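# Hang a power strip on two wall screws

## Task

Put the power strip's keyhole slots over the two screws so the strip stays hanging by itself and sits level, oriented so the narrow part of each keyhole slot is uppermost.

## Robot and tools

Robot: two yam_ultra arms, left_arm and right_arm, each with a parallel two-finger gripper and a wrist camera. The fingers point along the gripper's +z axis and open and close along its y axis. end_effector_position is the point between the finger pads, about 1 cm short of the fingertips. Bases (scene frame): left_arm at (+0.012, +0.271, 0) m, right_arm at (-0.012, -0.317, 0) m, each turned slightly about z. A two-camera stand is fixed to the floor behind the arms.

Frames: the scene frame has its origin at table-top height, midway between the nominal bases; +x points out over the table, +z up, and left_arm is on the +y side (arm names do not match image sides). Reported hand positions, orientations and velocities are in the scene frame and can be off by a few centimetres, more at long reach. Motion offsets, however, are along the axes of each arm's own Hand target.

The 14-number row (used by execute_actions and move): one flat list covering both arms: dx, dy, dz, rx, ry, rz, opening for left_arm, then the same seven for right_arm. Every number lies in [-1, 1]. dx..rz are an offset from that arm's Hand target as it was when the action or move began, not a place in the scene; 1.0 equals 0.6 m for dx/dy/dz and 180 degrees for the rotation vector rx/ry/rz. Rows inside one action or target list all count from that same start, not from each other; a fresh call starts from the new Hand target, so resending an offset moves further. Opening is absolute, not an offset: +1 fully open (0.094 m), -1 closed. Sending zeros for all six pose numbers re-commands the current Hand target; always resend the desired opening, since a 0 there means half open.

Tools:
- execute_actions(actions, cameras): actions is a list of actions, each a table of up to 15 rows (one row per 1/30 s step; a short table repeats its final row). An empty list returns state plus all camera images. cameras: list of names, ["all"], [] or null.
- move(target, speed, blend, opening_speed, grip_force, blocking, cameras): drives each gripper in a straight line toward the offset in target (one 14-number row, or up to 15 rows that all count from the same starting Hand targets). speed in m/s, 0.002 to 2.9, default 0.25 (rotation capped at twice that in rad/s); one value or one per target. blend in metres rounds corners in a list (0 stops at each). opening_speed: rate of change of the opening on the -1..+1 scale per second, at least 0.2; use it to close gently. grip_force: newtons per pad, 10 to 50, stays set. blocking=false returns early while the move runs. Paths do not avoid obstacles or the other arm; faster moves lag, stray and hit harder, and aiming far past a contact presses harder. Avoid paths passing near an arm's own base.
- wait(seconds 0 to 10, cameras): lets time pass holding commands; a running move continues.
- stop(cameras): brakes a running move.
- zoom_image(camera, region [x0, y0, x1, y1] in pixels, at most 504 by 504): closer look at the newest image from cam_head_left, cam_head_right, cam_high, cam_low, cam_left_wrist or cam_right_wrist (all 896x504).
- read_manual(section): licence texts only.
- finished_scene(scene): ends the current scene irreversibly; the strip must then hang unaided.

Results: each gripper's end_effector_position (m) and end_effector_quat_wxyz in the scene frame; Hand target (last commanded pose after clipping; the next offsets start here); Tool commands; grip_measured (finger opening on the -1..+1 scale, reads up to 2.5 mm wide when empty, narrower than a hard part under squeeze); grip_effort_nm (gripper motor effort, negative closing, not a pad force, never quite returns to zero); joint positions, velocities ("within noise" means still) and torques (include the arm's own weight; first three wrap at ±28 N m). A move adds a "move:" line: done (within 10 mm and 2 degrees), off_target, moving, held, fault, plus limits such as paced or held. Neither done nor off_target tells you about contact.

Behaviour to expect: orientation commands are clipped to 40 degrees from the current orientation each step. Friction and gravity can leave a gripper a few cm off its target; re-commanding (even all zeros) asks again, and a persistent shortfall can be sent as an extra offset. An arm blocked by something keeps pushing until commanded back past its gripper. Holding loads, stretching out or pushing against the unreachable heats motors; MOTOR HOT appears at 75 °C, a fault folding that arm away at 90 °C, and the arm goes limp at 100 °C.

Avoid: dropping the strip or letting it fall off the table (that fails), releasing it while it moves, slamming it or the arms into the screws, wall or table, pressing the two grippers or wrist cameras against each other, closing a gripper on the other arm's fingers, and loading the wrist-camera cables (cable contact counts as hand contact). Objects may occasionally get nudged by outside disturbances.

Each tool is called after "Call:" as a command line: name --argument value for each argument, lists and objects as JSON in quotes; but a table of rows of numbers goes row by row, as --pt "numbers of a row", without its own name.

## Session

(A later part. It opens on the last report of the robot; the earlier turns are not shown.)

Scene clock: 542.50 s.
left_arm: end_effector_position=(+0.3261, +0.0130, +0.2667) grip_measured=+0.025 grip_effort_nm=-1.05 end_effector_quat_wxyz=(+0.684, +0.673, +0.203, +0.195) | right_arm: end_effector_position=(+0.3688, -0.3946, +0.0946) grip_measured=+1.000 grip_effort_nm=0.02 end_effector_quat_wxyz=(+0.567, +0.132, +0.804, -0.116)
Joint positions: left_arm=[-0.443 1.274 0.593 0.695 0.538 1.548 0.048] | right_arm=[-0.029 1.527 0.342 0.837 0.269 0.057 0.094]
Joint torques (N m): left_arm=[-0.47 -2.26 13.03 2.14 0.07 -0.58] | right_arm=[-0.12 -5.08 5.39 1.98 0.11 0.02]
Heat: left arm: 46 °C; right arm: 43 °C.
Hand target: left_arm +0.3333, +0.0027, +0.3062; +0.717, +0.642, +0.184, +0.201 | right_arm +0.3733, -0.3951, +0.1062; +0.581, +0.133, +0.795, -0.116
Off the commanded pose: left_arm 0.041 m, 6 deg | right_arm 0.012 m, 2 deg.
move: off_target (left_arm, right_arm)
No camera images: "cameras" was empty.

Call:
move --target '[0.006,0,0.003,0,0,0.002,-0.3,0,0,0,0,0,0,1]' --cameras '[]' --speed 0.03

Call:
move --target '[0.006,0,0.002,0,0,0,-0.3,0,0,0,0,0,0,1]' --cameras '[]' --speed 0.03

Scene clock: 551.93 s.
left_arm: end_effector_position=(+0.3267, +0.0132, +0.2671) grip_measured=+0.025 grip_effort_nm=-1.05 end_effector_quat_wxyz=(+0.686, +0.673, +0.198, +0.191) | right_arm: end_effector_position=(+0.3688, -0.3946, +0.0946) grip_measured=+1.000 grip_effort_nm=0.02 end_effector_quat_wxyz=(+0.567, +0.132, +0.804, -0.116)
Joint positions: left_arm=[-0.432 1.283 0.598 0.703 0.564 1.548 0.048] | right_arm=[-0.029 1.527 0.342 0.837 0.269 0.057 0.094]
Joint torques (N m): left_arm=[-0.64 -1.96 13.7 2.09 -0.14 -0.54] | right_arm=[0.03 -5.15 5.46 1.95 0.09 0]
Heat: left arm: 47 °C; right arm: 43 °C.
Hand target: left_arm +0.3373, +0.0031, +0.3064; +0.716, +0.642, +0.182, +0.203 | right_arm +0.3733, -0.3951, +0.1062; +0.581, +0.133, +0.795, -0.116
Off the commanded pose: left_arm 0.042 m, 5 deg | right_arm 0.012 m, 2 deg.
move: off_target (left_arm, right_arm)
No camera images: "cameras" was empty.

Scene clock: 552.93 s.
left_arm: end_effector_position=(+0.3265, +0.0131, +0.2670) grip_measured=+0.025 grip_effort_nm=-1.05 end_effector_quat_wxyz=(+0.688, +0.674, +0.192, +0.186) | right_arm: end_effector_position=(+0.3688, -0.3946, +0.0946) grip_measured=+1.000 grip_effort_nm=0.02 end_effector_quat_wxyz=(+0.567, +0.132, +0.804, -0.116)
Joint positions: left_arm=[-0.423 1.291 0.601 0.71 0.589 1.546 0.048] | right_arm=[-0.029 1.527 0.342 0.837 0.269 0.057 0.094]
Joint torques (N m): left_arm=[-0.59 -1.77 14 2.07 -0.31 -0.54] | right_arm=[-0.09 -5.07 5.38 2 0.1 0.02]
Heat: left arm: 47 °C; right arm: 43 °C.
Hand target: left_arm +0.3410, +0.0040, +0.3065; +0.716, +0.642, +0.182, +0.203 | right_arm +0.3733, -0.3951, +0.1062; +0.581, +0.133, +0.795, -0.116
Off the commanded pose: left_arm 0.043 m, 5 deg | right_arm 0.012 m, 2 deg.
move: off_target (left_arm, right_arm)
No camera images: "cameras" was empty.

Call:
wait --seconds 0.1 --cameras '["cam_left_wrist","cam_head_left","cam_high"]'

Call:
zoom_image --camera "cam_high" --region '[370, 60, 520, 260]'

Call:
zoom_image --camera "cam_head_left" --region '[340, 60, 520, 300]'

Scene clock: 559.00 s.
left_arm: end_effector_position=(+0.3265, +0.0131, +0.2670) grip_measured=+0.025 grip_effort_nm=-1.05 end_effector_quat_wxyz=(+0.688, +0.674, +0.192, +0.186) | right_arm: end_effector_position=(+0.3688, -0.3946, +0.0946) grip_measured=+1.000 grip_effort_nm=0.02 end_effector_quat_wxyz=(+0.567, +0.132, +0.804, -0.116)
Joint positions: left_arm=[-0.423 1.291 0.601 0.71 0.589 1.546 0.048] | right_arm=[-0.029 1.527 0.342 0.837 0.269 0.057 0.094]
Joint torques (N m): left_arm=[-0.53 -1.8 13.91 2.1 -0.31 -0.54] | right_arm=[-0.08 -5.03 5.41 1.99 0.08 0.01]
Heat: left arm: 47 °C; right arm: 43 °C.
Hand target: left_arm +0.3410, +0.0040, +0.3065; +0.716, +0.642, +0.182, +0.203 | right_arm +0.3733, -0.3951, +0.1062; +0.581, +0.133, +0.795, -0.116
Tool commands: left_gripper/opening=-0.3 right_gripper/opening=+1.0
Off the commanded pose: left_arm 0.043 m, 5 deg | right_arm 0.012 m, 2 deg.
wait: 0.10 s; at rest from the start
Images, in order (width x height): cam_head_left 896x504, cam_high 896x504, cam_left_wrist 896x504.

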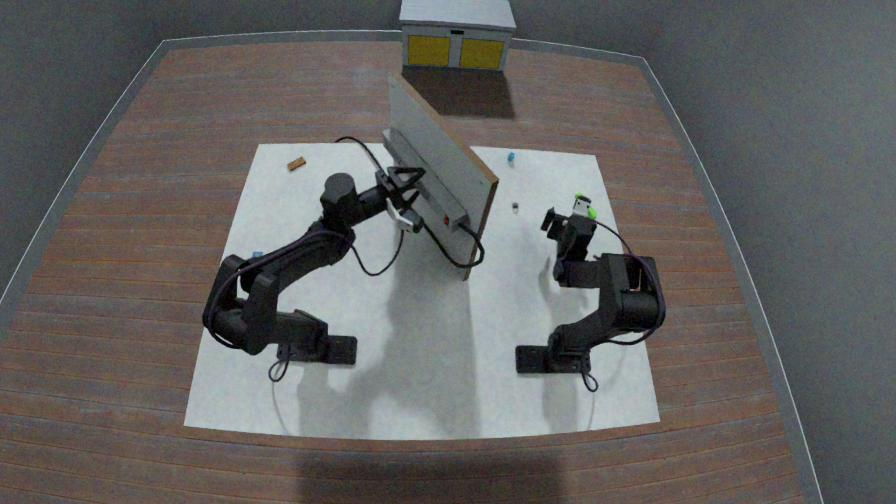

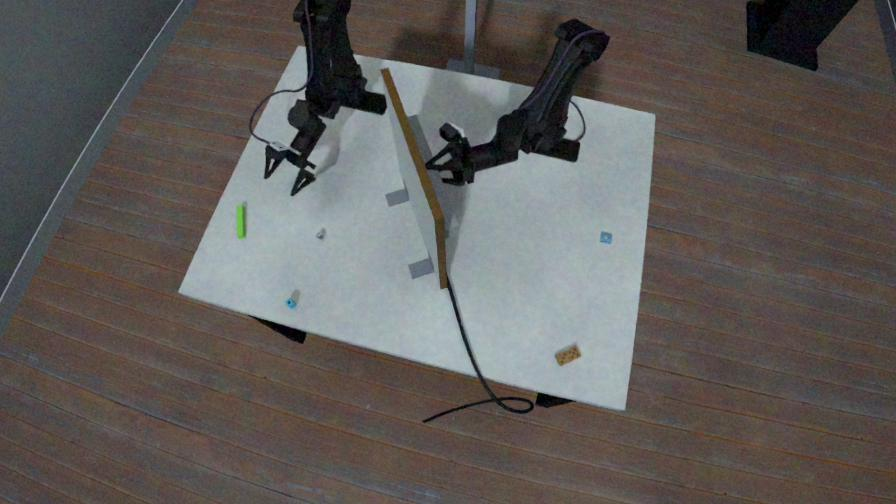

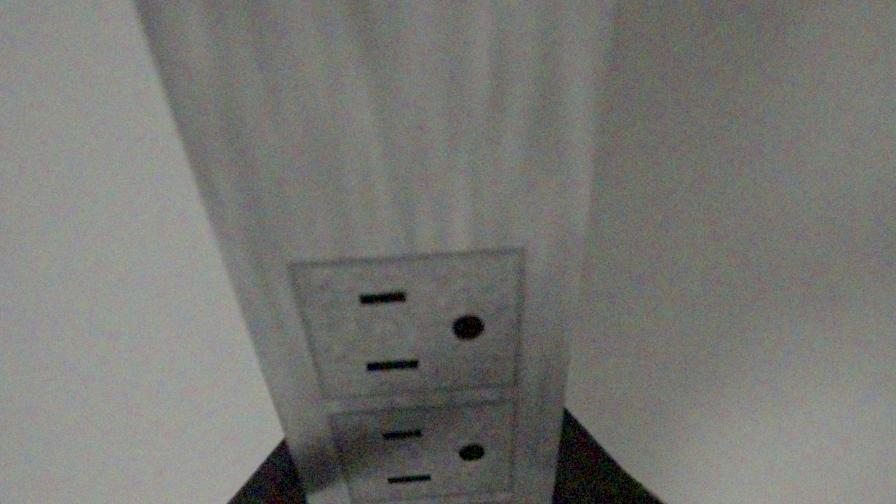

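Scaled by 2.520.

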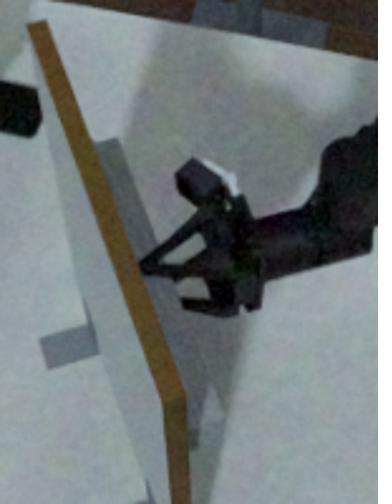

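Scaled by 2.100.

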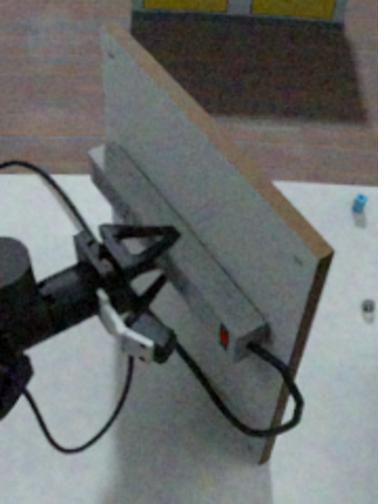

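Call:
move --pt "-0.006 0.006 -0.01 0 0 0 -0.3 0 0 0 0 0 0 1" --pt "-0.006 0.012 -0.01 0 0 0 -0.3 0 0 0 0 0 0 1" --pt "-0.006 0.012 0.002 0 0 0 -0.3 0 0 0 0 0 0 1" --cameras '[]' --speed 0.03

Scene clock: 602.07 s.
left_arm: end_effector_position=(+0.3266, +0.0135, +0.2683) grip_measured=+0.025 grip_effort_nm=-1.05 end_effector_quat_wxyz=(+0.689, +0.674, +0.191, +0.187) | right_arm: end_effector_position=(+0.3688, -0.3946, +0.0946) grip_measured=+1.000 grip_effort_nm=0.02 end_effector_quat_wxyz=(+0.567, +0.132, +0.804, -0.116)
Joint positions: left_arm=[-0.422 1.289 0.603 0.71 0.59 1.546 0.048] | right_arm=[-0.029 1.527 0.342 0.837 0.269 0.057 0.094]
Joint torques (N m): left_arm=[-1.5 -3.18 14.98 1.73 -0.47 -0.56] | right_arm=[-0.05 -5.12 5.55 1.94 0.11 -0.01]
Heat: left arm: 48 °C; right arm: 44 °C.
Hand target: left_arm +0.3382, +0.0018, +0.3138; +0.716, +0.642, +0.182, +0.203 | right_arm +0.3733, -0.3951, +0.1062; +0.581, +0.133, +0.795, -0.116
Off the commanded pose: left_arm 0.048 m, 5 deg | right_arm 0.012 m, 2 deg.
move: off_target (left_arm, right_arm)
No camera images: "cameras" was empty.

Call:
move --target '[-0.006,0.0,-0.03,0,0,0,-0.3,0,0,0,0,0,0,1]' --cameras '["cam_left_wrist"]' --speed 0.04

Scene clock: 606.97 s.
left_arm: end_effector_position=(+0.3268, +0.0142, +0.2689) grip_measured=+0.025 grip_effort_nm=-1.05 end_effector_quat_wxyz=(+0.688, +0.673, +0.193, +0.188) | right_arm: end_effector_position=(+0.3688, -0.3946, +0.0946) grip_measured=+1.000 grip_effort_nm=0.02 end_effector_quat_wxyz=(+0.567, +0.132, +0.804, -0.116)
Joint positions: left_arm=[-0.422 1.285 0.603 0.704 0.585 1.546 0.048] | right_arm=[-0.029 1.527 0.342 0.837 0.269 0.057 0.094]
Joint torques (N m): left_arm=[0.05 -7.21 11.14 1.67 -0.17 -0.56] | right_arm=[-0.12 -5.15 5.39 1.95 0.09 0.01]
Heat: left arm: 47 °C; right arm: 44 °C.
Hand target: left_arm +0.3257, +0.0151, +0.3119; +0.716, +0.642, +0.182, +0.203 | right_arm +0.3733, -0.3951, +0.1062; +0.581, +0.133, +0.795, -0.116
Off the commanded pose: left_arm 0.043 m, 5 deg | right_arm 0.012 m, 2 deg.
move: off_target (left_arm, right_arm)
Images, in order (width x height): cam_left_wrist 896x504.

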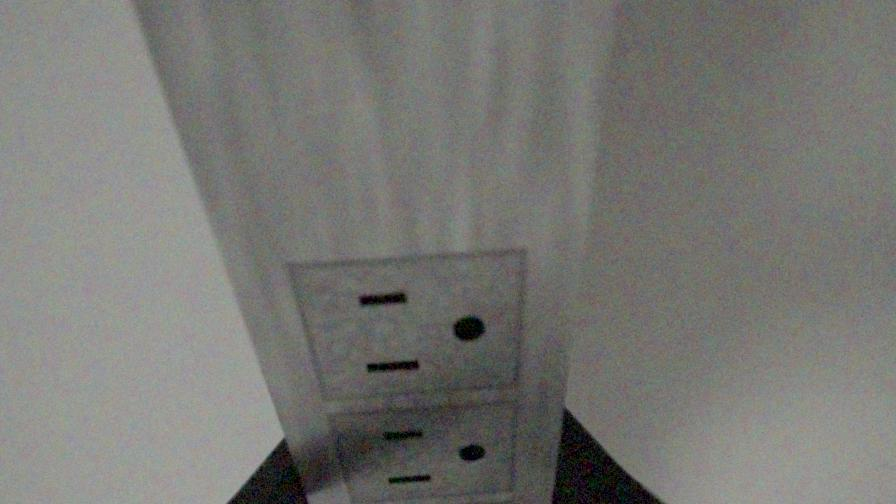

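Call:
move --pt "0.0 0.016 -0.006 0 0 0 -0.3 0 0 0 0 0 0 1" --pt "0.0 0.008 -0.006 0 0 0 -0.3 0 0 0 0 0 0 1" --cameras '[]' --speed 0.05

Scene clock: 611.00 s.
left_arm: end_effector_position=(+0.3272, +0.0197, +0.2807) grip_measured=+0.025 grip_effort_nm=-1.05 end_effector_quat_wxyz=(+0.691, +0.667, +0.195, +0.201) | right_arm: end_effector_position=(+0.3688, -0.3946, +0.0946) grip_measured=+1.000 grip_effort_nm=0.02 end_effector_quat_wxyz=(+0.567, +0.132, +0.804, -0.116)
Joint positions: left_arm=[-0.414 1.251 0.613 0.679 0.571 1.546 0.048] | right_arm=[-0.029 1.527 0.342 0.837 0.269 0.057 0.094]
Joint torques (N m): left_arm=[0.2 -6 10.77 1.64 0.11 -0.55] | right_arm=[0.06 -5.15 5.37 1.94 0.07 0.02]
Heat: left arm: 46 °C; right arm: 44 °C.
Hand target: left_arm +0.3235, +0.0186, +0.3163; +0.716, +0.642, +0.182, +0.203 | right_arm +0.3733, -0.3951, +0.1062; +0.581, +0.133, +0.795, -0.116
Off the commanded pose: left_arm 0.036 m, 4 deg | right_arm 0.012 m, 2 deg.
move: off_target (left_arm, right_arm)
No camera images: "cameras" was empty.

Call:
move --target '[-0.004,0.0,0.024,0.006,0,-0.003,-0.3,0,0,0,0,0,0,1]' --cameras '["cam_left_wrist"]' --speed 0.04

Scene clock: 619.63 s.
left_arm: end_effector_position=(+0.3307, +0.0185, +0.2839) grip_measured=+0.025 grip_effort_nm=-1.05 end_effector_quat_wxyz=(+0.687, +0.667, +0.203, +0.203) | right_arm: end_effector_position=(+0.3688, -0.3946, +0.0946) grip_measured=+1.000 grip_effort_nm=0.02 end_effector_quat_wxyz=(+0.567, +0.132, +0.804, -0.116)
Joint positions: left_arm=[-0.422 1.251 0.636 0.646 0.549 1.546 0.048] | right_arm=[-0.029 1.527 0.342 0.837 0.269 0.057 0.094]
Joint torques (N m): left_arm=[-1.98 -3.64 12.89 1.58 -0.04 -0.48] | right_arm=[0.01 -5.09 5.46 1.97 0.08 0]
Heat: left arm: 45 °C; right arm: 44 °C.
Hand target: left_arm +0.3290, +0.0051, +0.3178; +0.711, +0.648, +0.187, +0.198 | right_arm +0.3733, -0.3951, +0.1062; +0.581, +0.133, +0.795, -0.116
Off the commanded pose: left_arm 0.037 m, 4 deg | right_arm 0.012 m, 2 deg.
move: off_target (left_arm, right_arm)
Images, in order (width x height): cam_left_wrist 896x504.

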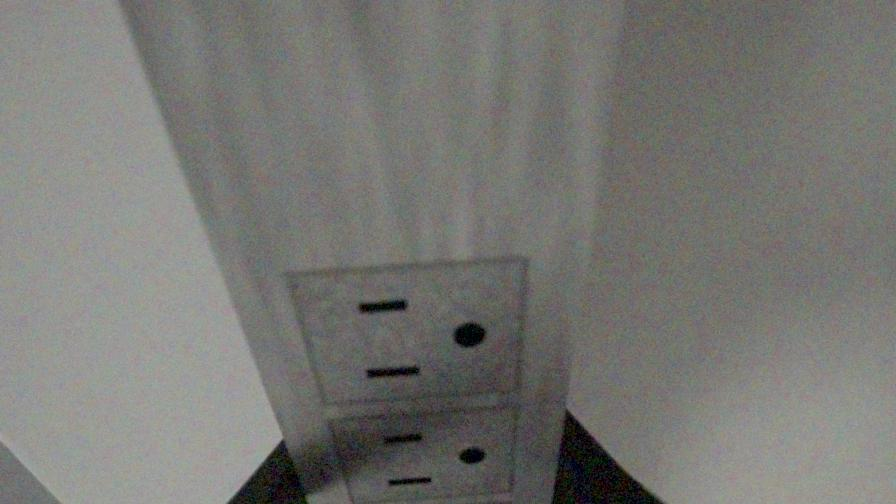

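Call:
move --target '[-0.011,-0.019,-0.012,0.007,0,0,-0.3,0,0,0,0,0,0,1]' --cameras '[]' --speed 0.05

Scene clock: 632.20 s.
left_arm: end_effector_position=(+0.3314, +0.0178, +0.2836) grip_measured=+0.025 grip_effort_nm=-1.05 end_effector_quat_wxyz=(+0.686, +0.667, +0.207, +0.206) | right_arm: end_effector_position=(+0.3688, -0.3946, +0.0946) grip_measured=+1.000 grip_effort_nm=0.02 end_effector_quat_wxyz=(+0.567, +0.132, +0.804, -0.116)
Joint positions: left_arm=[-0.429 1.251 0.636 0.644 0.531 1.546 0.048] | right_arm=[-0.029 1.527 0.342 0.837 0.269 0.057 0.094]
Joint torques (N m): left_arm=[-2.24 -5.49 9.46 1.51 0.07 -0.32] | right_arm=[-0.05 -5.2 5.34 2 0.08 -0.02]
Heat: left arm: 45 °C; right arm: 44 °C.
Hand target: left_arm +0.3201, +0.0068, +0.3058; +0.704, +0.656, +0.189, +0.196 | right_arm +0.3733, -0.3951, +0.1062; +0.581, +0.133, +0.795, -0.116
Off the commanded pose: left_arm 0.027 m, 3 deg | right_arm 0.012 m, 2 deg.
move: off_target (left_arm, right_arm)
No camera images: "cameras" was empty.

Call:
move --pt "-0.001 0.017 -0.062 0.008 0 0 -0.3 0 0 0 0 0 0 1" --pt "0 0.011 0.0225 0.008 0 0 -0.3 0 0 0 0 0 0 1" --cameras '["cam_left_wrist"]' --speed 0.06

Scene clock: 646.27 s.
left_arm: end_effector_position=(+0.3239, +0.0113, +0.2682) grip_measured=+0.025 grip_effort_nm=-1.05 end_effector_quat_wxyz=(+0.659, +0.695, +0.227, +0.177) | right_arm: end_effector_position=(+0.3688, -0.3946, +0.0946) grip_measured=+1.000 grip_effort_nm=0.02 end_effector_quat_wxyz=(+0.567, +0.132, +0.804, -0.116)
Joint positions: left_arm=[-0.458 1.227 0.659 0.488 0.515 1.556 0.048] | right_arm=[-0.029 1.527 0.342 0.837 0.269 0.057 0.094]
Joint torques (N m): left_arm=[-1.88 -2.69 13.16 2.32 0.03 -0.26] | right_arm=[-0.09 -5 5.46 1.98 0.07 0.01]
Heat: left arm: 45 °C; right arm: 44 °C.
Hand target: left_arm +0.3269, -0.0042, +0.3134; +0.696, +0.665, +0.192, +0.194 | right_arm +0.3733, -0.3951, +0.1062; +0.581, +0.133, +0.795, -0.116
Off the commanded pose: left_arm 0.048 m, 7 deg | right_arm 0.012 m, 2 deg.
move: off_target (left_arm, right_arm)
Images, in order (width x height): cam_left_wrist 896x504.

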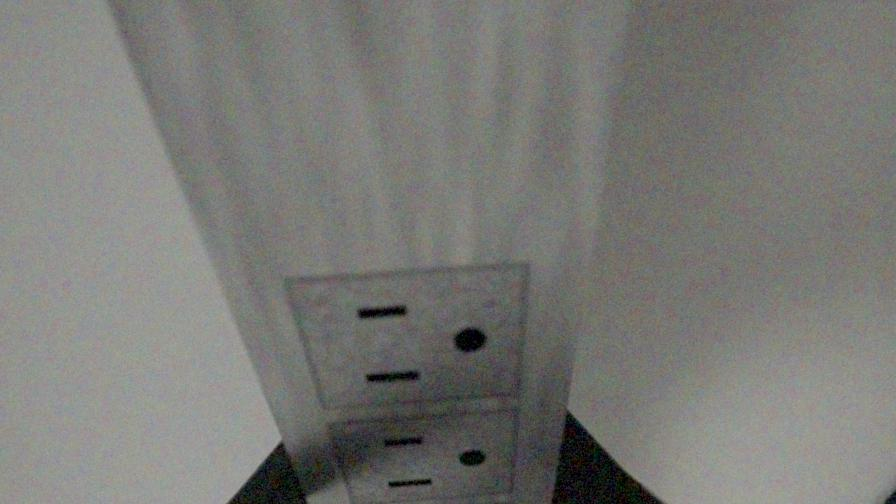

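Call:
move --pt "0.005 0.012 -0.083 -0.022 0 0.014 -0.3 0 0 0 0 0 0 1" --pt "0.005 0.012 0.0 -0.022 0 0.014 -0.3 0 0 0 0 0 0 1" --cameras '["cam_left_wrist"]' --speed 0.06

Scene clock: 654.90 s.
left_arm: end_effector_position=(+0.3258, +0.0133, +0.2670) grip_measured=+0.025 grip_effort_nm=-1.05 end_effector_quat_wxyz=(+0.669, +0.686, +0.215, +0.189) | right_arm: end_effector_position=(+0.3688, -0.3946, +0.0946) grip_measured=+1.000 grip_effort_nm=0.02 end_effector_quat_wxyz=(+0.567, +0.132, +0.804, -0.116)
Joint positions: left_arm=[-0.448 1.245 0.627 0.579 0.526 1.562 0.048] | right_arm=[-0.029 1.527 0.342 0.837 0.269 0.057 0.094]
Joint torques (N m): left_arm=[-1.78 -2.82 13.04 2.72 -0.03 -0.26] | right_arm=[-0.13 -5.11 5.46 2.02 0.08 0.04]
Heat: left arm: 48 °C; right arm: 44 °C.
Hand target: left_arm +0.3294, -0.0023, +0.3206; +0.714, +0.644, +0.170, +0.215 | right_arm +0.3733, -0.3951, +0.1062; +0.581, +0.133, +0.795, -0.116
Off the commanded pose: left_arm 0.056 m, 9 deg | right_arm 0.012 m, 2 deg.
move: off_target (left_arm, right_arm)
Images, in order (width x height): cam_left_wrist 896x504.

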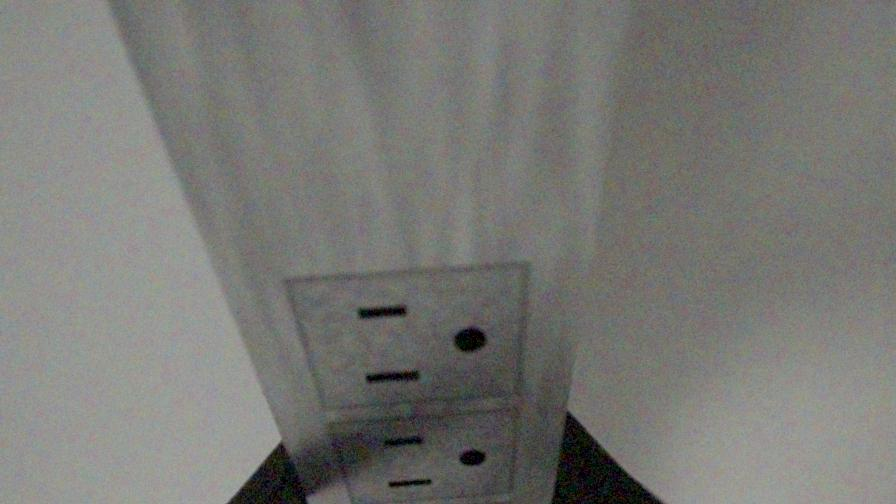

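Call:
move --pt "0.002 0.014 -0.083 -0.014 0 0.01 -0.3 0 0 0 0 0 0 1" --pt "0.002 0.014 0.0 -0.014 0 0.01 -0.3 0 0 0 0 0 0 1" --cameras '[]' --speed 0.06

Scene clock: 661.77 s.
left_arm: end_effector_position=(+0.3269, +0.0135, +0.2766) grip_measured=+0.025 grip_effort_nm=-1.05 end_effector_quat_wxyz=(+0.683, +0.673, +0.199, +0.203) | right_arm: end_effector_position=(+0.3688, -0.3946, +0.0946) grip_measured=+1.000 grip_effort_nm=0.02 end_effector_quat_wxyz=(+0.567, +0.132, +0.804, -0.116)
Joint positions: left_arm=[-0.443 1.256 0.621 0.652 0.533 1.564 0.048] | right_arm=[-0.029 1.527 0.342 0.837 0.269 0.057 0.094]
Joint torques (N m): left_arm=[-1.83 -2.76 13.15 2.64 -0.11 -0.22] | right_arm=[-0.06 -5.03 5.44 1.96 0.08 0]
Heat: left arm: 49 °C; right arm: 44 °C.
Hand target: left_arm +0.3297, -0.0010, +0.3290; +0.724, +0.631, +0.155, +0.230 | right_arm +0.3733, -0.3951, +0.1062; +0.581, +0.133, +0.795, -0.116
Off the commanded pose: left_arm 0.054 m, 9 deg | right_arm 0.012 m, 2 deg.
move: off_target (left_arm, right_arm)
No camera images: "cameras" was empty.

Call:
move --target '[0.0,-0.010,0.004,0.003,0,-0.003,-0.3,0,0,0,0,0,0,1]' --cameras '[]' --speed 0.04

Scene clock: 666.83 s.
left_arm: end_effector_position=(+0.3275, +0.0136, +0.2767) grip_measured=+0.025 grip_effort_nm=-1.05 end_effector_quat_wxyz=(+0.683, +0.672, +0.199, +0.205) | right_arm: end_effector_position=(+0.3688, -0.3946, +0.0946) grip_measured=+1.000 grip_effort_nm=0.02 end_effector_quat_wxyz=(+0.567, +0.132, +0.804, -0.116)
Joint positions: left_arm=[-0.443 1.257 0.621 0.655 0.531 1.564 0.048] | right_arm=[-0.029 1.527 0.342 0.837 0.269 0.057 0.094]
Joint torques (N m): left_arm=[-2.25 -1.65 13.07 2.68 -0.13 -0.25] | right_arm=[-0.16 -5.14 5.44 1.98 0.1 -0.01]
Heat: left arm: 50 °C; right arm: 44 °C.
Hand target: left_arm +0.3317, -0.0037, +0.3234; +0.723, +0.634, +0.159, +0.226 | right_arm +0.3733, -0.3951, +0.1062; +0.581, +0.133, +0.795, -0.116
Off the commanded pose: left_arm 0.050 m, 8 deg | right_arm 0.012 m, 2 deg.
move: off_target (left_arm, right_arm)
No camera images: "cameras" was empty.

Call:
move --target '[-0.002,-0.012,0.0,0,0,-0.002,-0.3,0,0,0,0,0,0,1]' --cameras '[]' --speed 0.04

Call:
move --target '[-0.002,-0.006,0.0,0,0,0,-0.3,0,0,0,0,0,0,1]' --cameras '[]' --speed 0.04

Scene clock: 670.80 s.
left_arm: end_effector_position=(+0.3284, +0.0141, +0.2762) grip_measured=+0.025 grip_effort_nm=-1.05 end_effector_quat_wxyz=(+0.683, +0.672, +0.200, +0.206) | right_arm: end_effector_position=(+0.3688, -0.3946, +0.0946) grip_measured=+1.000 grip_effort_nm=0.02 end_effector_quat_wxyz=(+0.567, +0.132, +0.804, -0.116)
Joint positions: left_arm=[-0.442 1.26 0.62 0.661 0.529 1.564 0.048] | right_arm=[-0.029 1.527 0.342 0.837 0.269 0.057 0.094]
Joint torques (N m): left_arm=[-2.66 -0.77 11.78 2.89 -0.18 -0.3] | right_arm=[-0.09 -5.01 5.38 1.96 0.1 -0.03]
Heat: left arm: 50 °C; right arm: 44 °C.
Hand target: left_arm +0.3316, -0.0050, +0.3162; +0.723, +0.633, +0.161, +0.224 | right_arm +0.3733, -0.3951, +0.1062; +0.581, +0.133, +0.795, -0.116
Off the commanded pose: left_arm 0.044 m, 8 deg | right_arm 0.012 m, 2 deg.
move: off_target (left_arm, right_arm)
No camera images: "cameras" was empty.

Scene clock: 671.80 s.
left_arm: end_effector_position=(+0.3283, +0.0138, +0.2764) grip_measured=+0.025 grip_effort_nm=-1.05 end_effector_quat_wxyz=(+0.684, +0.671, +0.199, +0.206) | right_arm: end_effector_position=(+0.3688, -0.3946, +0.0946) grip_measured=+1.000 grip_effort_nm=0.02 end_effector_quat_wxyz=(+0.567, +0.132, +0.804, -0.116)
Joint positions: left_arm=[-0.442 1.262 0.62 0.665 0.531 1.564 0.048] | right_arm=[-0.029 1.527 0.342 0.837 0.269 0.057 0.094]
Joint torques (N m): left_arm=[-3.18 -0.44 11.04 2.99 -0.23 -0.26] | right_arm=[-0.13 -5.11 5.48 1.96 0.11 0.01]
Heat: left arm: 50 °C; right arm: 44 °C.
Hand target: left_arm +0.3310, -0.0060, +0.3126; +0.723, +0.633, +0.161, +0.224 | right_arm +0.3733, -0.3951, +0.1062; +0.581, +0.133, +0.795, -0.116
Off the commanded pose: left_arm 0.041 m, 8 deg | right_arm 0.012 m, 2 deg.
move: off_target (left_arm, right_arm)
No camera images: "cameras" was empty.

Call:
move --pt "0.0 0.02 -0.06 0 0 0 -0.3 0 0 0 0 0 0 1" --pt "0.0 0.09 -0.06 0 0 -0.004 -0.3 0 0 0 0 0 0 1" --pt "0.0 0.09 -0.005 0 0 -0.004 -0.3 0 0 0 0 0 0 1" --cameras '["cam_left_wrist"]' --speed 0.07

Scene clock: 694.03 s.
left_arm: end_effector_position=(+0.3280, +0.0094, +0.3283) grip_measured=+0.025 grip_effort_nm=-1.05 end_effector_quat_wxyz=(+0.698, +0.657, +0.183, +0.220) | right_arm: end_effector_position=(+0.3688, -0.3946, +0.0946) grip_measured=+1.000 grip_effort_nm=0.02 end_effector_quat_wxyz=(+0.567, +0.132, +0.804, -0.116)
Joint positions: left_arm=[-0.457 1.217 0.751 0.548 0.518 1.564 0.048] | right_arm=[-0.029 1.527 0.342 0.837 0.269 0.057 0.094]
Joint torques (N m): left_arm=[-1.13 -4.07 12.56 1.72 0 -0.45] | right_arm=[-0.09 -5.14 5.42 1.97 0.1 -0.01]
Heat: left arm: 53 °C; right arm: 44 °C.
Hand target: left_arm +0.3230, +0.0019, +0.3655; +0.725, +0.632, +0.165, +0.219 | right_arm +0.3733, -0.3951, +0.1062; +0.581, +0.133, +0.795, -0.116
Off the commanded pose: left_arm 0.038 m, 5 deg | right_arm 0.012 m, 2 deg.
move: off_target (left_arm, right_arm)
Images, in order (width x height): cam_left_wrist 896x504.

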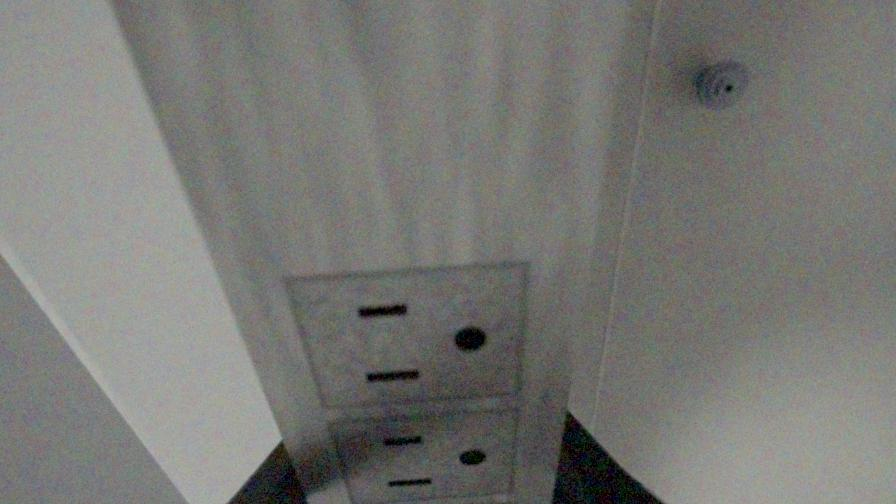

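Call:
zoom_image --camera "cam_left_wrist" --region '[590, 0, 790, 150]'

Call:
zoom_image --camera "cam_left_wrist" --region '[540, 300, 740, 504]'

Call:
zoom_image --camera "cam_left_wrist" --region '[0, 220, 260, 504]'

Scaled by 2.520.

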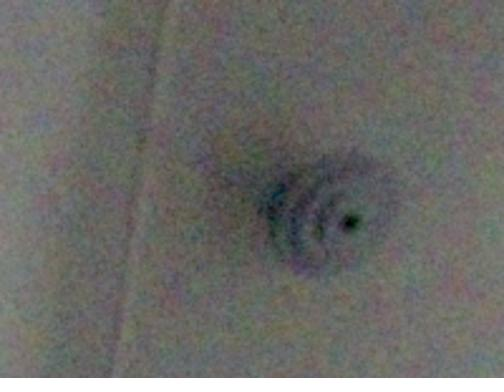

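Scaled by 2.471.

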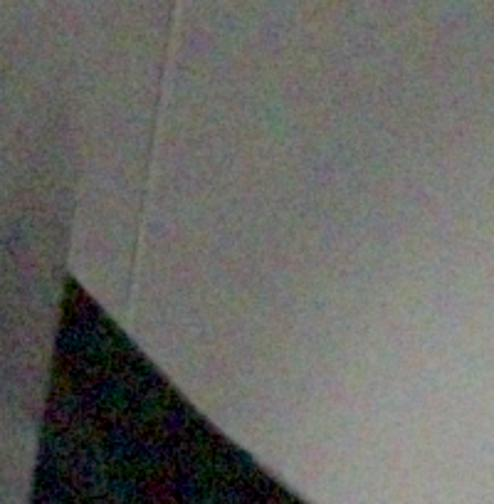

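Scaled by 1.775.

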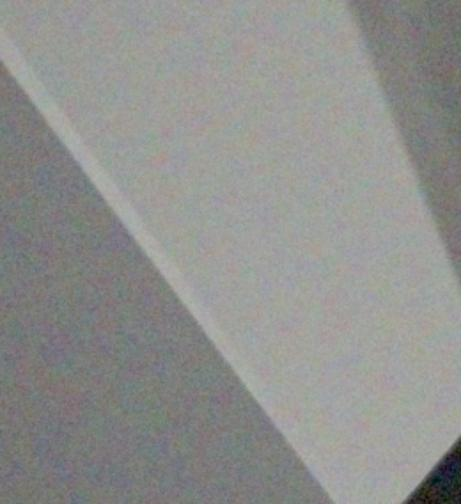

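Call:
move --target '[0.0,-0.05,0.003,0,0,-0.012,-0.3,0,0,0,0,0,0,1]' --cameras '["cam_left_wrist"]' --speed 0.05

Scene clock: 727.17 s.
left_arm: end_effector_position=(+0.3291, +0.0095, +0.3265) grip_measured=+0.025 grip_effort_nm=-1.05 end_effector_quat_wxyz=(+0.706, +0.647, +0.181, +0.221) | right_arm: end_effector_position=(+0.3688, -0.3946, +0.0946) grip_measured=+1.000 grip_effort_nm=0.02 end_effector_quat_wxyz=(+0.567, +0.132, +0.804, -0.116)
Joint positions: left_arm=[-0.455 1.233 0.727 0.617 0.518 1.546 0.048] | right_arm=[-0.029 1.527 0.342 0.837 0.269 0.057 0.094]
Joint torques (N m): left_arm=[-1.91 -1.21 8.38 2.32 -0.11 -0.64] | right_arm=[0.02 -5.11 5.3 1.96 0.1 0.01]
Heat: left arm: 49 °C; right arm: 44 °C.
Hand target: left_arm +0.3272, -0.0028, +0.3361; +0.729, +0.629, +0.177, +0.206 | right_arm +0.3733, -0.3951, +0.1062; +0.581, +0.133, +0.795, -0.116
Off the commanded pose: left_arm 0.016 m, 4 deg | right_arm 0.012 m, 2 deg.
move: off_target (left_arm, right_arm)
Images, in order (width x height): cam_left_wrist 896x504.

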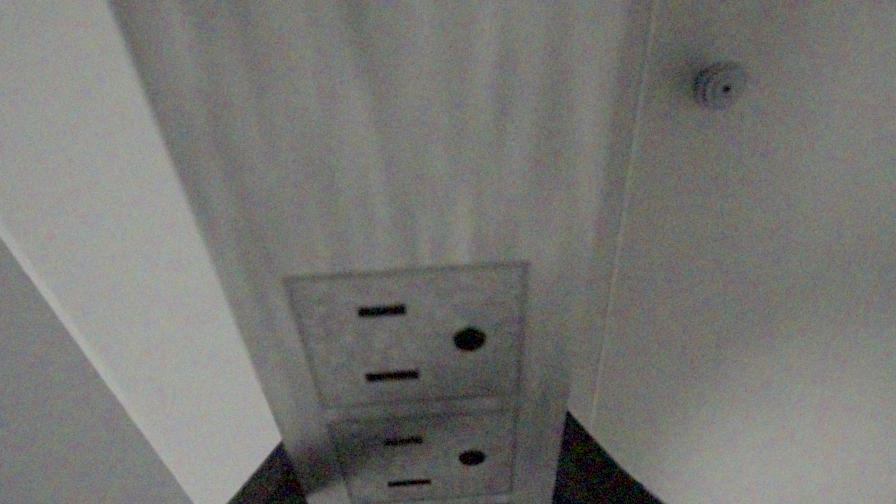

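Call:
move --target '[0.0,-0.03,0.0,0,0,-0.006,-0.3,0,0,0,0,0,0,1]' --cameras '[]' --speed 0.05

Call:
move --target '[0.0,-0.02,0.0,0,0,-0.004,-0.3,0,0,0,0,0,0,1]' --cameras '["cam_left_wrist"]' --speed 0.05

Scene clock: 732.03 s.
left_arm: end_effector_position=(+0.3290, +0.0107, +0.3239) grip_measured=+0.025 grip_effort_nm=-1.05 end_effector_quat_wxyz=(+0.724, +0.626, +0.177, +0.227) | right_arm: end_effector_position=(+0.3688, -0.3946, +0.0946) grip_measured=+1.000 grip_effort_nm=0.02 end_effector_quat_wxyz=(+0.567, +0.132, +0.804, -0.116)
Joint positions: left_arm=[-0.455 1.262 0.673 0.765 0.512 1.513 0.048] | right_arm=[-0.029 1.527 0.342 0.837 0.269 0.057 0.094]
Joint torques (N m): left_arm=[-2.48 -0.85 8.17 1.64 -0.14 -0.48] | right_arm=[-0.05 -5.14 5.45 1.94 0.08 -0.01]
Heat: left arm: 48 °C; right arm: 44 °C.
Hand target: left_arm +0.3286, -0.0050, +0.3183; +0.730, +0.627, +0.183, +0.199 | right_arm +0.3733, -0.3951, +0.1062; +0.581, +0.133, +0.795, -0.116
Off the commanded pose: left_arm 0.017 m, 3 deg | right_arm 0.012 m, 2 deg.
move: off_target (left_arm, right_arm)
No camera images: "cameras" was empty.

Scene clock: 733.30 s.
left_arm: end_effector_position=(+0.3290, +0.0113, +0.3222) grip_measured=+0.025 grip_effort_nm=-1.05 end_effector_quat_wxyz=(+0.736, +0.612, +0.173, +0.230) | right_arm: end_effector_position=(+0.3688, -0.3946, +0.0946) grip_measured=+1.000 grip_effort_nm=0.02 end_effector_quat_wxyz=(+0.567, +0.132, +0.804, -0.116)
Joint positions: left_arm=[-0.455 1.288 0.643 0.865 0.509 1.491 0.048] | right_arm=[-0.029 1.527 0.342 0.837 0.269 0.057 0.094]
Joint torques (N m): left_arm=[-2.82 -0.81 7.77 1.18 -0.17 -0.36] | right_arm=[0.06 -5.05 5.33 1.96 0.05 0.03]
Heat: left arm: 48 °C; right arm: 44 °C.
Hand target: left_arm +0.3293, -0.0066, +0.3064; +0.732, +0.626, +0.187, +0.194 | right_arm +0.3733, -0.3951, +0.1062; +0.581, +0.133, +0.795, -0.116
Off the commanded pose: left_arm 0.024 m, 5 deg | right_arm 0.012 m, 2 deg.
move: off_target (left_arm, right_arm)
Images, in order (width x height): cam_left_wrist 896x504.

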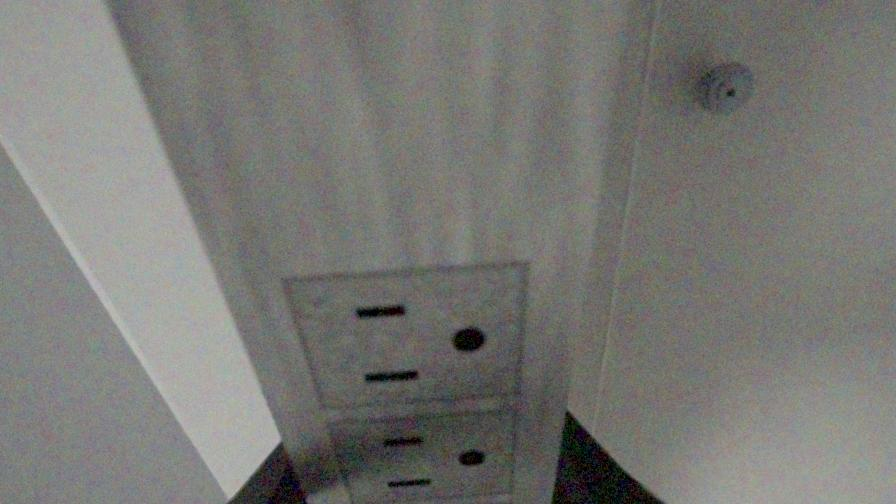

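Call:
move --pt "0.002 0.045 -0.084 0 0 0.026 -0.3 0 0 0 0 0 0 1" --pt "0.003 0.0327 -0.0015 0 0 0.026 -0.3 0 0 0 0 0 0 1" --cameras '[]' --speed 0.06

Scene clock: 749.93 s.
left_arm: end_effector_position=(+0.3273, +0.0141, +0.2853) grip_measured=+0.025 grip_effort_nm=-1.05 end_effector_quat_wxyz=(+0.694, +0.661, +0.193, +0.212) | right_arm: end_effector_position=(+0.3688, -0.3946, +0.0946) grip_measured=+1.000 grip_effort_nm=0.02 end_effector_quat_wxyz=(+0.567, +0.132, +0.804, -0.116)
Joint positions: left_arm=[-0.443 1.257 0.618 0.699 0.529 1.552 0.048] | right_arm=[-0.029 1.527 0.342 0.837 0.269 0.057 0.094]
Joint torques (N m): left_arm=[-2.21 -2.14 13.49 2.12 -0.12 -0.2] | right_arm=[-0.06 -5.14 5.44 2 0.08 0.01]
Heat: left arm: 46 °C; right arm: 44 °C.
Hand target: left_arm +0.3294, -0.0022, +0.3256; +0.723, +0.633, +0.162, +0.224 | right_arm +0.3733, -0.3951, +0.1062; +0.581, +0.133, +0.795, -0.116
Off the commanded pose: left_arm 0.044 m, 6 deg | right_arm 0.012 m, 2 deg.
move: off_target (left_arm, right_arm)
No camera images: "cameras" was empty.

Call:
move --pt "0 -0.03 -0.083 0 0 -0.004 -0.3 0 0 0 0 0 0 1" --pt "0 0.0 -0.083 0 0 -0.004 -0.3 0 0 0 0 0 0 1" --pt "0 0 0 0 0 -0.004 -0.3 0 0 0 0 0 0 1" --cameras '[]' --speed 0.07

Scene clock: 764.33 s.
left_arm: end_effector_position=(+0.3270, +0.0146, +0.2884) grip_measured=+0.025 grip_effort_nm=-1.05 end_effector_quat_wxyz=(+0.698, +0.656, +0.188, +0.216) | right_arm: end_effector_position=(+0.3688, -0.3946, +0.0946) grip_measured=+1.000 grip_effort_nm=0.02 end_effector_quat_wxyz=(+0.567, +0.132, +0.804, -0.116)
Joint positions: left_arm=[-0.442 1.259 0.615 0.722 0.531 1.552 0.048] | right_arm=[-0.029 1.527 0.342 0.837 0.269 0.057 0.094]
Joint torques (N m): left_arm=[-2.32 -2.15 13.89 1.84 -0.14 -0.34] | right_arm=[0.05 -5.03 5.53 1.97 0.08 0.02]
Heat: left arm: 48 °C; right arm: 44 °C.
Hand target: left_arm +0.3294, -0.0022, +0.3257; +0.725, +0.632, +0.165, +0.219 | right_arm +0.3733, -0.3951, +0.1062; +0.581, +0.133, +0.795, -0.116
Off the commanded pose: left_arm 0.041 m, 5 deg | right_arm 0.012 m, 2 deg.
move: off_target (left_arm, right_arm)
No camera images: "cameras" was empty.

Call:
move --pt "0 -0.03 -0.083 0.022 0 -0.012 -0.3 0 0 0 0 0 0 1" --pt "0 0.0 -0.083 0.022 0 -0.012 -0.3 0 0 0 0 0 0 1" --cameras '[]' --speed 0.07

Scene clock: 771.93 s.
left_arm: end_effector_position=(+0.3141, +0.0436, +0.2820) grip_measured=+0.025 grip_effort_nm=-1.05 end_effector_quat_wxyz=(+0.680, +0.671, +0.212, +0.206) | right_arm: end_effector_position=(+0.3688, -0.3946, +0.0946) grip_measured=+1.000 grip_effort_nm=0.02 end_effector_quat_wxyz=(+0.567, +0.132, +0.804, -0.116)
Joint positions: left_arm=[-0.362 1.118 0.569 0.561 0.59 1.552 0.048] | right_arm=[-0.029 1.527 0.342 0.837 0.269 0.057 0.094]
Joint torques (N m): left_arm=[0.24 -5.61 11.58 1.43 0.56 -0.45] | right_arm=[-0.03 -5.08 5.39 1.97 0.11 0.04]
Heat: left arm: 48 °C; right arm: 44 °C.
Hand target: left_arm +0.3037, +0.0398, +0.3184; +0.706, +0.654, +0.185, +0.200 | right_arm +0.3733, -0.3951, +0.1062; +0.581, +0.133, +0.795, -0.116
Off the commanded pose: left_arm 0.038 m, 5 deg | right_arm 0.012 m, 2 deg.
move: off_target (left_arm, right_arm)
No camera images: "cameras" was empty.

Call:
move --target '[-0.008,-0.008,0.036,0,0,0,-0.3,0,0,0,0,0,0,1]' --cameras '[]' --speed 0.07

Scene clock: 777.17 s.
left_arm: end_effector_position=(+0.3145, +0.0283, +0.2778) grip_measured=+0.025 grip_effort_nm=-1.05 end_effector_quat_wxyz=(+0.677, +0.676, +0.213, +0.196) | right_arm: end_effector_position=(+0.3688, -0.3946, +0.0946) grip_measured=+1.000 grip_effort_nm=0.02 end_effector_quat_wxyz=(+0.567, +0.132, +0.804, -0.116)
Joint positions: left_arm=[-0.415 1.156 0.589 0.561 0.551 1.552 0.048] | right_arm=[-0.029 1.527 0.342 0.837 0.269 0.057 0.094]
Joint torques (N m): left_arm=[-1.11 -3.56 12.18 1.88 0.23 -0.38] | right_arm=[-0.02 -5 5.38 2 0.06 0.01]
Heat: left arm: 48 °C; right arm: 44 °C.
Hand target: left_arm +0.3111, +0.0186, +0.3153; +0.706, +0.654, +0.185, +0.200 | right_arm +0.3733, -0.3951, +0.1062; +0.581, +0.133, +0.795, -0.116
Off the commanded pose: left_arm 0.039 m, 5 deg | right_arm 0.012 m, 2 deg.
move: off_target (left_arm, right_arm)
No camera images: "cameras" was empty.

Call:
move --target '[0.001,-0.002,0.022,-0.001,0,0.003,-0.3,0,0,0,0,0,0,1]' --cameras '[]' --speed 0.07

Scene clock: 782.27 s.
left_arm: end_effector_position=(+0.3211, +0.0188, +0.2720) grip_measured=+0.025 grip_effort_nm=-1.05 end_effector_quat_wxyz=(+0.671, +0.682, +0.219, +0.191) | right_arm: end_effector_position=(+0.3688, -0.3946, +0.0946) grip_measured=+1.000 grip_effort_nm=0.02 end_effector_quat_wxyz=(+0.567, +0.132, +0.804, -0.116)
Joint positions: left_arm=[-0.442 1.205 0.615 0.561 0.523 1.553 0.048] | right_arm=[-0.029 1.527 0.342 0.837 0.269 0.057 0.094]
Joint torques (N m): left_arm=[-1.11 -3.74 12.11 2.2 0.18 -0.25] | right_arm=[-0.05 -5.22 5.38 1.95 0.11 0]
Heat: left arm: 48 °C; right arm: 44 °C.
Hand target: left_arm +0.3185, +0.0077, +0.3151; +0.706, +0.653, +0.181, +0.203 | right_arm +0.3733, -0.3951, +0.1062; +0.581, +0.133, +0.795, -0.116
Off the commanded pose: left_arm 0.045 m, 7 deg | right_arm 0.012 m, 2 deg.
move: off_target (left_arm, right_arm)
No camera images: "cameras" was empty.

Call:
move --target '[0.001,-0.002,0.02,-0.012,0,0.008,-0.3,0,0,0,0,0,0,1]' --cameras '["cam_left_wrist"]' --speed 0.07

Scene clock: 787.23 s.
left_arm: end_effector_position=(+0.3244, +0.0118, +0.2643) grip_measured=+0.025 grip_effort_nm=-1.05 end_effector_quat_wxyz=(+0.670, +0.685, +0.217, +0.189) | right_arm: end_effector_position=(+0.3688, -0.3946, +0.0946) grip_measured=+1.000 grip_effort_nm=0.02 end_effector_quat_wxyz=(+0.567, +0.132, +0.804, -0.116)
Joint positions: left_arm=[-0.458 1.247 0.615 0.595 0.511 1.557 0.048] | right_arm=[-0.029 1.527 0.342 0.837 0.269 0.057 0.094]
Joint torques (N m): left_arm=[-1.65 -2.99 11.81 2.89 0.06 -0.19] | right_arm=[-0.05 -5.11 5.44 1.95 0.08 -0.01]
Heat: left arm: 48 °C; right arm: 44 °C.
Hand target: left_arm +0.3254, -0.0023, +0.3148; +0.716, +0.642, +0.169, +0.216 | right_arm +0.3733, -0.3951, +0.1062; +0.581, +0.133, +0.795, -0.116
Off the commanded pose: left_arm 0.052 m, 10 deg | right_arm 0.012 m, 2 deg.
move: off_target (left_arm, right_arm)
Images, in order (width x height): cam_left_wrist 896x504.

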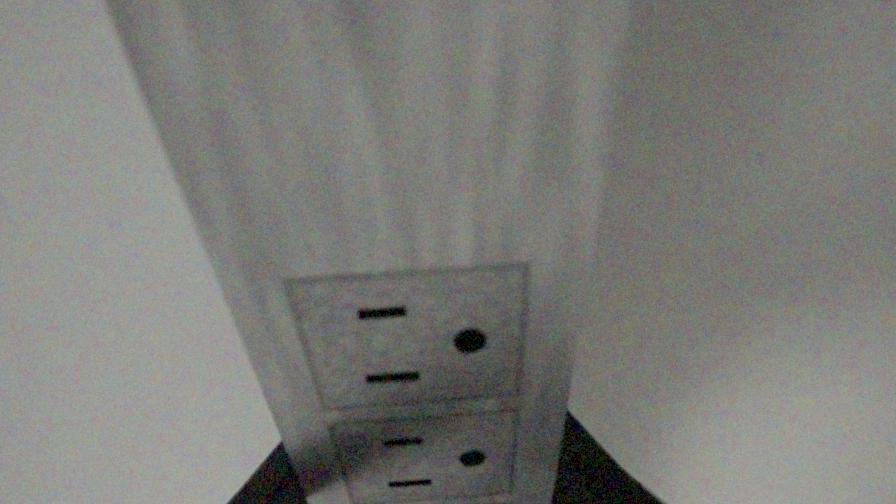

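Call:
move --target '[0.003,0.004,0.002,-0.012,0,0.009,-0.3,0,0,0,0,0,0,1]' --cameras '[]' --speed 0.05

Call:
move --target '[0.002,0.004,0.002,-0.008,0,0.002,-0.3,0,0,0,0,0,0,1]' --cameras '[]' --speed 0.05

Scene clock: 794.50 s.
left_arm: end_effector_position=(+0.3254, +0.0121, +0.2643) grip_measured=+0.025 grip_effort_nm=-1.05 end_effector_quat_wxyz=(+0.671, +0.683, +0.216, +0.191) | right_arm: end_effector_position=(+0.3688, -0.3946, +0.0946) grip_measured=+1.000 grip_effort_nm=0.02 end_effector_quat_wxyz=(+0.567, +0.132, +0.804, -0.116)
Joint positions: left_arm=[-0.455 1.253 0.613 0.608 0.514 1.557 0.048] | right_arm=[-0.029 1.527 0.342 0.837 0.269 0.057 0.094]
Joint torques (N m): left_arm=[-1.59 -2.3 10.67 3.43 0.03 -0.09] | right_arm=[-0.08 -5.07 5.5 1.94 0.07 0.01]
Heat: left arm: 49 °C; right arm: 44 °C.
Hand target: left_arm +0.3273, -0.0022, +0.3175; +0.725, +0.631, +0.156, +0.229 | right_arm +0.3733, -0.3951, +0.1062; +0.581, +0.133, +0.795, -0.116
Off the commanded pose: left_arm 0.055 m, 12 deg | right_arm 0.012 m, 2 deg.
move: off_target (left_arm, right_arm)
No camera images: "cameras" was empty.

Scene clock: 795.70 s.
left_arm: end_effector_position=(+0.3258, +0.0119, +0.2639) grip_measured=+0.025 grip_effort_nm=-1.05 end_effector_quat_wxyz=(+0.675, +0.680, +0.212, +0.192) | right_arm: end_effector_position=(+0.3688, -0.3946, +0.0946) grip_measured=+1.000 grip_effort_nm=0.02 end_effector_quat_wxyz=(+0.567, +0.132, +0.804, -0.116)
Joint positions: left_arm=[-0.452 1.263 0.604 0.643 0.522 1.553 0.048] | right_arm=[-0.029 1.527 0.342 0.837 0.269 0.057 0.094]
Joint torques (N m): left_arm=[-1.72 -2.17 10.89 3.52 -0.03 -0.11] | right_arm=[0.01 -5.07 5.44 2 0.09 0]
Heat: left arm: 50 °C; right arm: 44 °C.
Hand target: left_arm +0.3286, -0.0023, +0.3201; +0.732, +0.622, +0.151, +0.233 | right_arm +0.3733, -0.3951, +0.1062; +0.581, +0.133, +0.795, -0.116
Off the commanded pose: left_arm 0.058 m, 13 deg | right_arm 0.012 m, 2 deg.
move: off_target (left_arm, right_arm)
No camera images: "cameras" was empty.

Call:
move --target '[0.004,0.02,-0.002,0,0,0.006,-0.3,0,0,0,0,0,0,1]' --cameras '[]' --speed 0.05

Call:
move --target '[0.003,0.012,0.0,0,0,0.003,-0.3,0,0,0,0,0,0,1]' --cameras '[]' --speed 0.05

Scene clock: 819.63 s.
left_arm: end_effector_position=(+0.3259, +0.0124, +0.2634) grip_measured=+0.025 grip_effort_nm=-1.05 end_effector_quat_wxyz=(+0.675, +0.680, +0.212, +0.192) | right_arm: end_effector_position=(+0.3688, -0.3946, +0.0946) grip_measured=+1.000 grip_effort_nm=0.02 end_effector_quat_wxyz=(+0.567, +0.132, +0.804, -0.116)
Joint positions: left_arm=[-0.451 1.263 0.603 0.644 0.523 1.553 0.048] | right_arm=[-0.029 1.527 0.342 0.837 0.269 0.057 0.094]
Joint torques (N m): left_arm=[-0.92 -3.99 12.81 3.12 0.07 0.03] | right_arm=[-0.1 -5.07 5.48 1.96 0.09 -0.03]
Heat: left arm: 61 °C; right arm: 44 °C.
Hand target: left_arm +0.3282, +0.0014, +0.3318; +0.730, +0.624, +0.145, +0.240 | right_arm +0.3733, -0.3951, +0.1062; +0.581, +0.133, +0.795, -0.116
Off the commanded pose: left_arm 0.069 m, 13 deg | right_arm 0.012 m, 2 deg.
move: off_target (left_arm, right_arm)
No camera images: "cameras" was empty.

Scene clock: 820.63 s.
left_arm: end_effector_position=(+0.3257, +0.0125, +0.2639) grip_measured=+0.025 grip_effort_nm=-1.05 end_effector_quat_wxyz=(+0.676, +0.680, +0.212, +0.192) | right_arm: end_effector_position=(+0.3688, -0.3946, +0.0946) grip_measured=+1.000 grip_effort_nm=0.02 end_effector_quat_wxyz=(+0.567, +0.132, +0.804, -0.116)
Joint positions: left_arm=[-0.451 1.262 0.603 0.644 0.523 1.554 0.048] | right_arm=[-0.029 1.527 0.342 0.837 0.269 0.057 0.094]
Joint torques (N m): left_arm=[-0.43 -5.07 14.11 2.83 0.14 0.13] | right_arm=[0.08 -5.09 5.37 1.97 0.09 0.03]
Heat: left arm: 61 °C; right arm: 44 °C.
Hand target: left_arm +0.3285, +0.0031, +0.3390; +0.729, +0.624, +0.143, +0.243 | right_arm +0.3733, -0.3951, +0.1062; +0.581, +0.133, +0.795, -0.116
Off the commanded pose: left_arm 0.076 m, 13 deg | right_arm 0.012 m, 2 deg.
move: off_target (left_arm, right_arm)
No camera images: "cameras" was empty.

Call:
move --target '[0.003,0.012,0.0,0,0,0.003,-0.3,0,0,0,0,0,0,1]' --cameras '[]' --speed 0.05

Call:
move --target '[0.002,0.010,0.0,0,0,0.003,-0.3,0,0,0,0,0,0,1]' --cameras '[]' --speed 0.05

Call:
move --target '[0.002,0.010,0.0,0,0,0.002,-0.3,0,0,0,0,0,0,1]' --cameras '[]' --speed 0.05

Scene clock: 835.73 s.
left_arm: end_effector_position=(+0.3247, +0.0118, +0.2659) grip_measured=+0.025 grip_effort_nm=-1.05 end_effector_quat_wxyz=(+0.676, +0.680, +0.204, +0.195) | right_arm: end_effector_position=(+0.3688, -0.3946, +0.0946) grip_measured=+1.000 grip_effort_nm=0.02 end_effector_quat_wxyz=(+0.567, +0.132, +0.804, -0.116)
Joint positions: left_arm=[-0.451 1.26 0.606 0.644 0.53 1.565 0.048] | right_arm=[-0.029 1.527 0.342 0.837 0.269 0.057 0.094]
Joint torques (N m): left_arm=[0.05 -6.02 15.43 2.54 0.12 0.06] | right_arm=[0.09 -5.05 5.27 1.98 0.08 0.01]
Heat: left arm: 60 °C; right arm: 44 °C.
Hand target: left_arm +0.3288, +0.0048, +0.3462; +0.727, +0.625, +0.140, +0.247 | right_arm +0.3733, -0.3951, +0.1062; +0.581, +0.133, +0.795, -0.116
Off the commanded pose: left_arm 0.081 m, 13 deg | right_arm 0.012 m, 2 deg.
move: off_target (left_arm, right_arm)
No camera images: "cameras" was empty.

Scene clock: 836.73 s.
left_arm: end_effector_position=(+0.3248, +0.0110, +0.2762) grip_measured=+0.025 grip_effort_nm=-1.05 end_effector_quat_wxyz=(+0.680, +0.678, +0.192, +0.205) | right_arm: end_effector_position=(+0.3688, -0.3946, +0.0946) grip_measured=+1.000 grip_effort_nm=0.02 end_effector_quat_wxyz=(+0.567, +0.132, +0.804, -0.116)
Joint positions: left_arm=[-0.451 1.253 0.626 0.636 0.534 1.583 0.048] | right_arm=[-0.029 1.527 0.342 0.837 0.269 0.057 0.094]
Joint torques (N m): left_arm=[0.28 -5.85 15.45 2.33 0.13 -0.06] | right_arm=[-0.1 -5.24 5.38 1.97 0.08 0.01]
Heat: left arm: 59 °C; right arm: 44 °C.
Hand target: left_arm +0.3286, +0.0060, +0.3523; +0.726, +0.626, +0.136, +0.250 | right_arm +0.3733, -0.3951, +0.1062; +0.581, +0.133, +0.795, -0.116
Off the commanded pose: left_arm 0.076 m, 11 deg | right_arm 0.012 m, 2 deg.
move: off_target (left_arm, right_arm)
No camera images: "cameras" was empty.

Scene clock: 837.73 s.
left_arm: end_effector_position=(+0.3267, +0.0122, +0.2763) grip_measured=+0.025 grip_effort_nm=-1.05 end_effector_quat_wxyz=(+0.676, +0.681, +0.193, +0.203) | right_arm: end_effector_position=(+0.3688, -0.3946, +0.0946) grip_measured=+1.000 grip_effort_nm=0.02 end_effector_quat_wxyz=(+0.567, +0.132, +0.804, -0.116)
Joint positions: left_arm=[-0.443 1.253 0.638 0.611 0.541 1.588 0.048] | right_arm=[-0.029 1.527 0.342 0.837 0.269 0.057 0.094]
Joint torques (N m): left_arm=[0.08 -6.74 15.8 2.32 0.08 -0.06] | right_arm=[-0.02 -5.08 5.46 1.98 0.06 0.02]
Heat: left arm: 59 °C; right arm: 44 °C.
Hand target: left_arm +0.3285, +0.0072, +0.3582; +0.725, +0.626, +0.135, +0.252 | right_arm +0.3733, -0.3951, +0.1062; +0.581, +0.133, +0.795, -0.116
Off the commanded pose: left_arm 0.082 m, 12 deg | right_arm 0.012 m, 2 deg.
move: off_target (left_arm, right_arm)
No camera images: "cameras" was empty.


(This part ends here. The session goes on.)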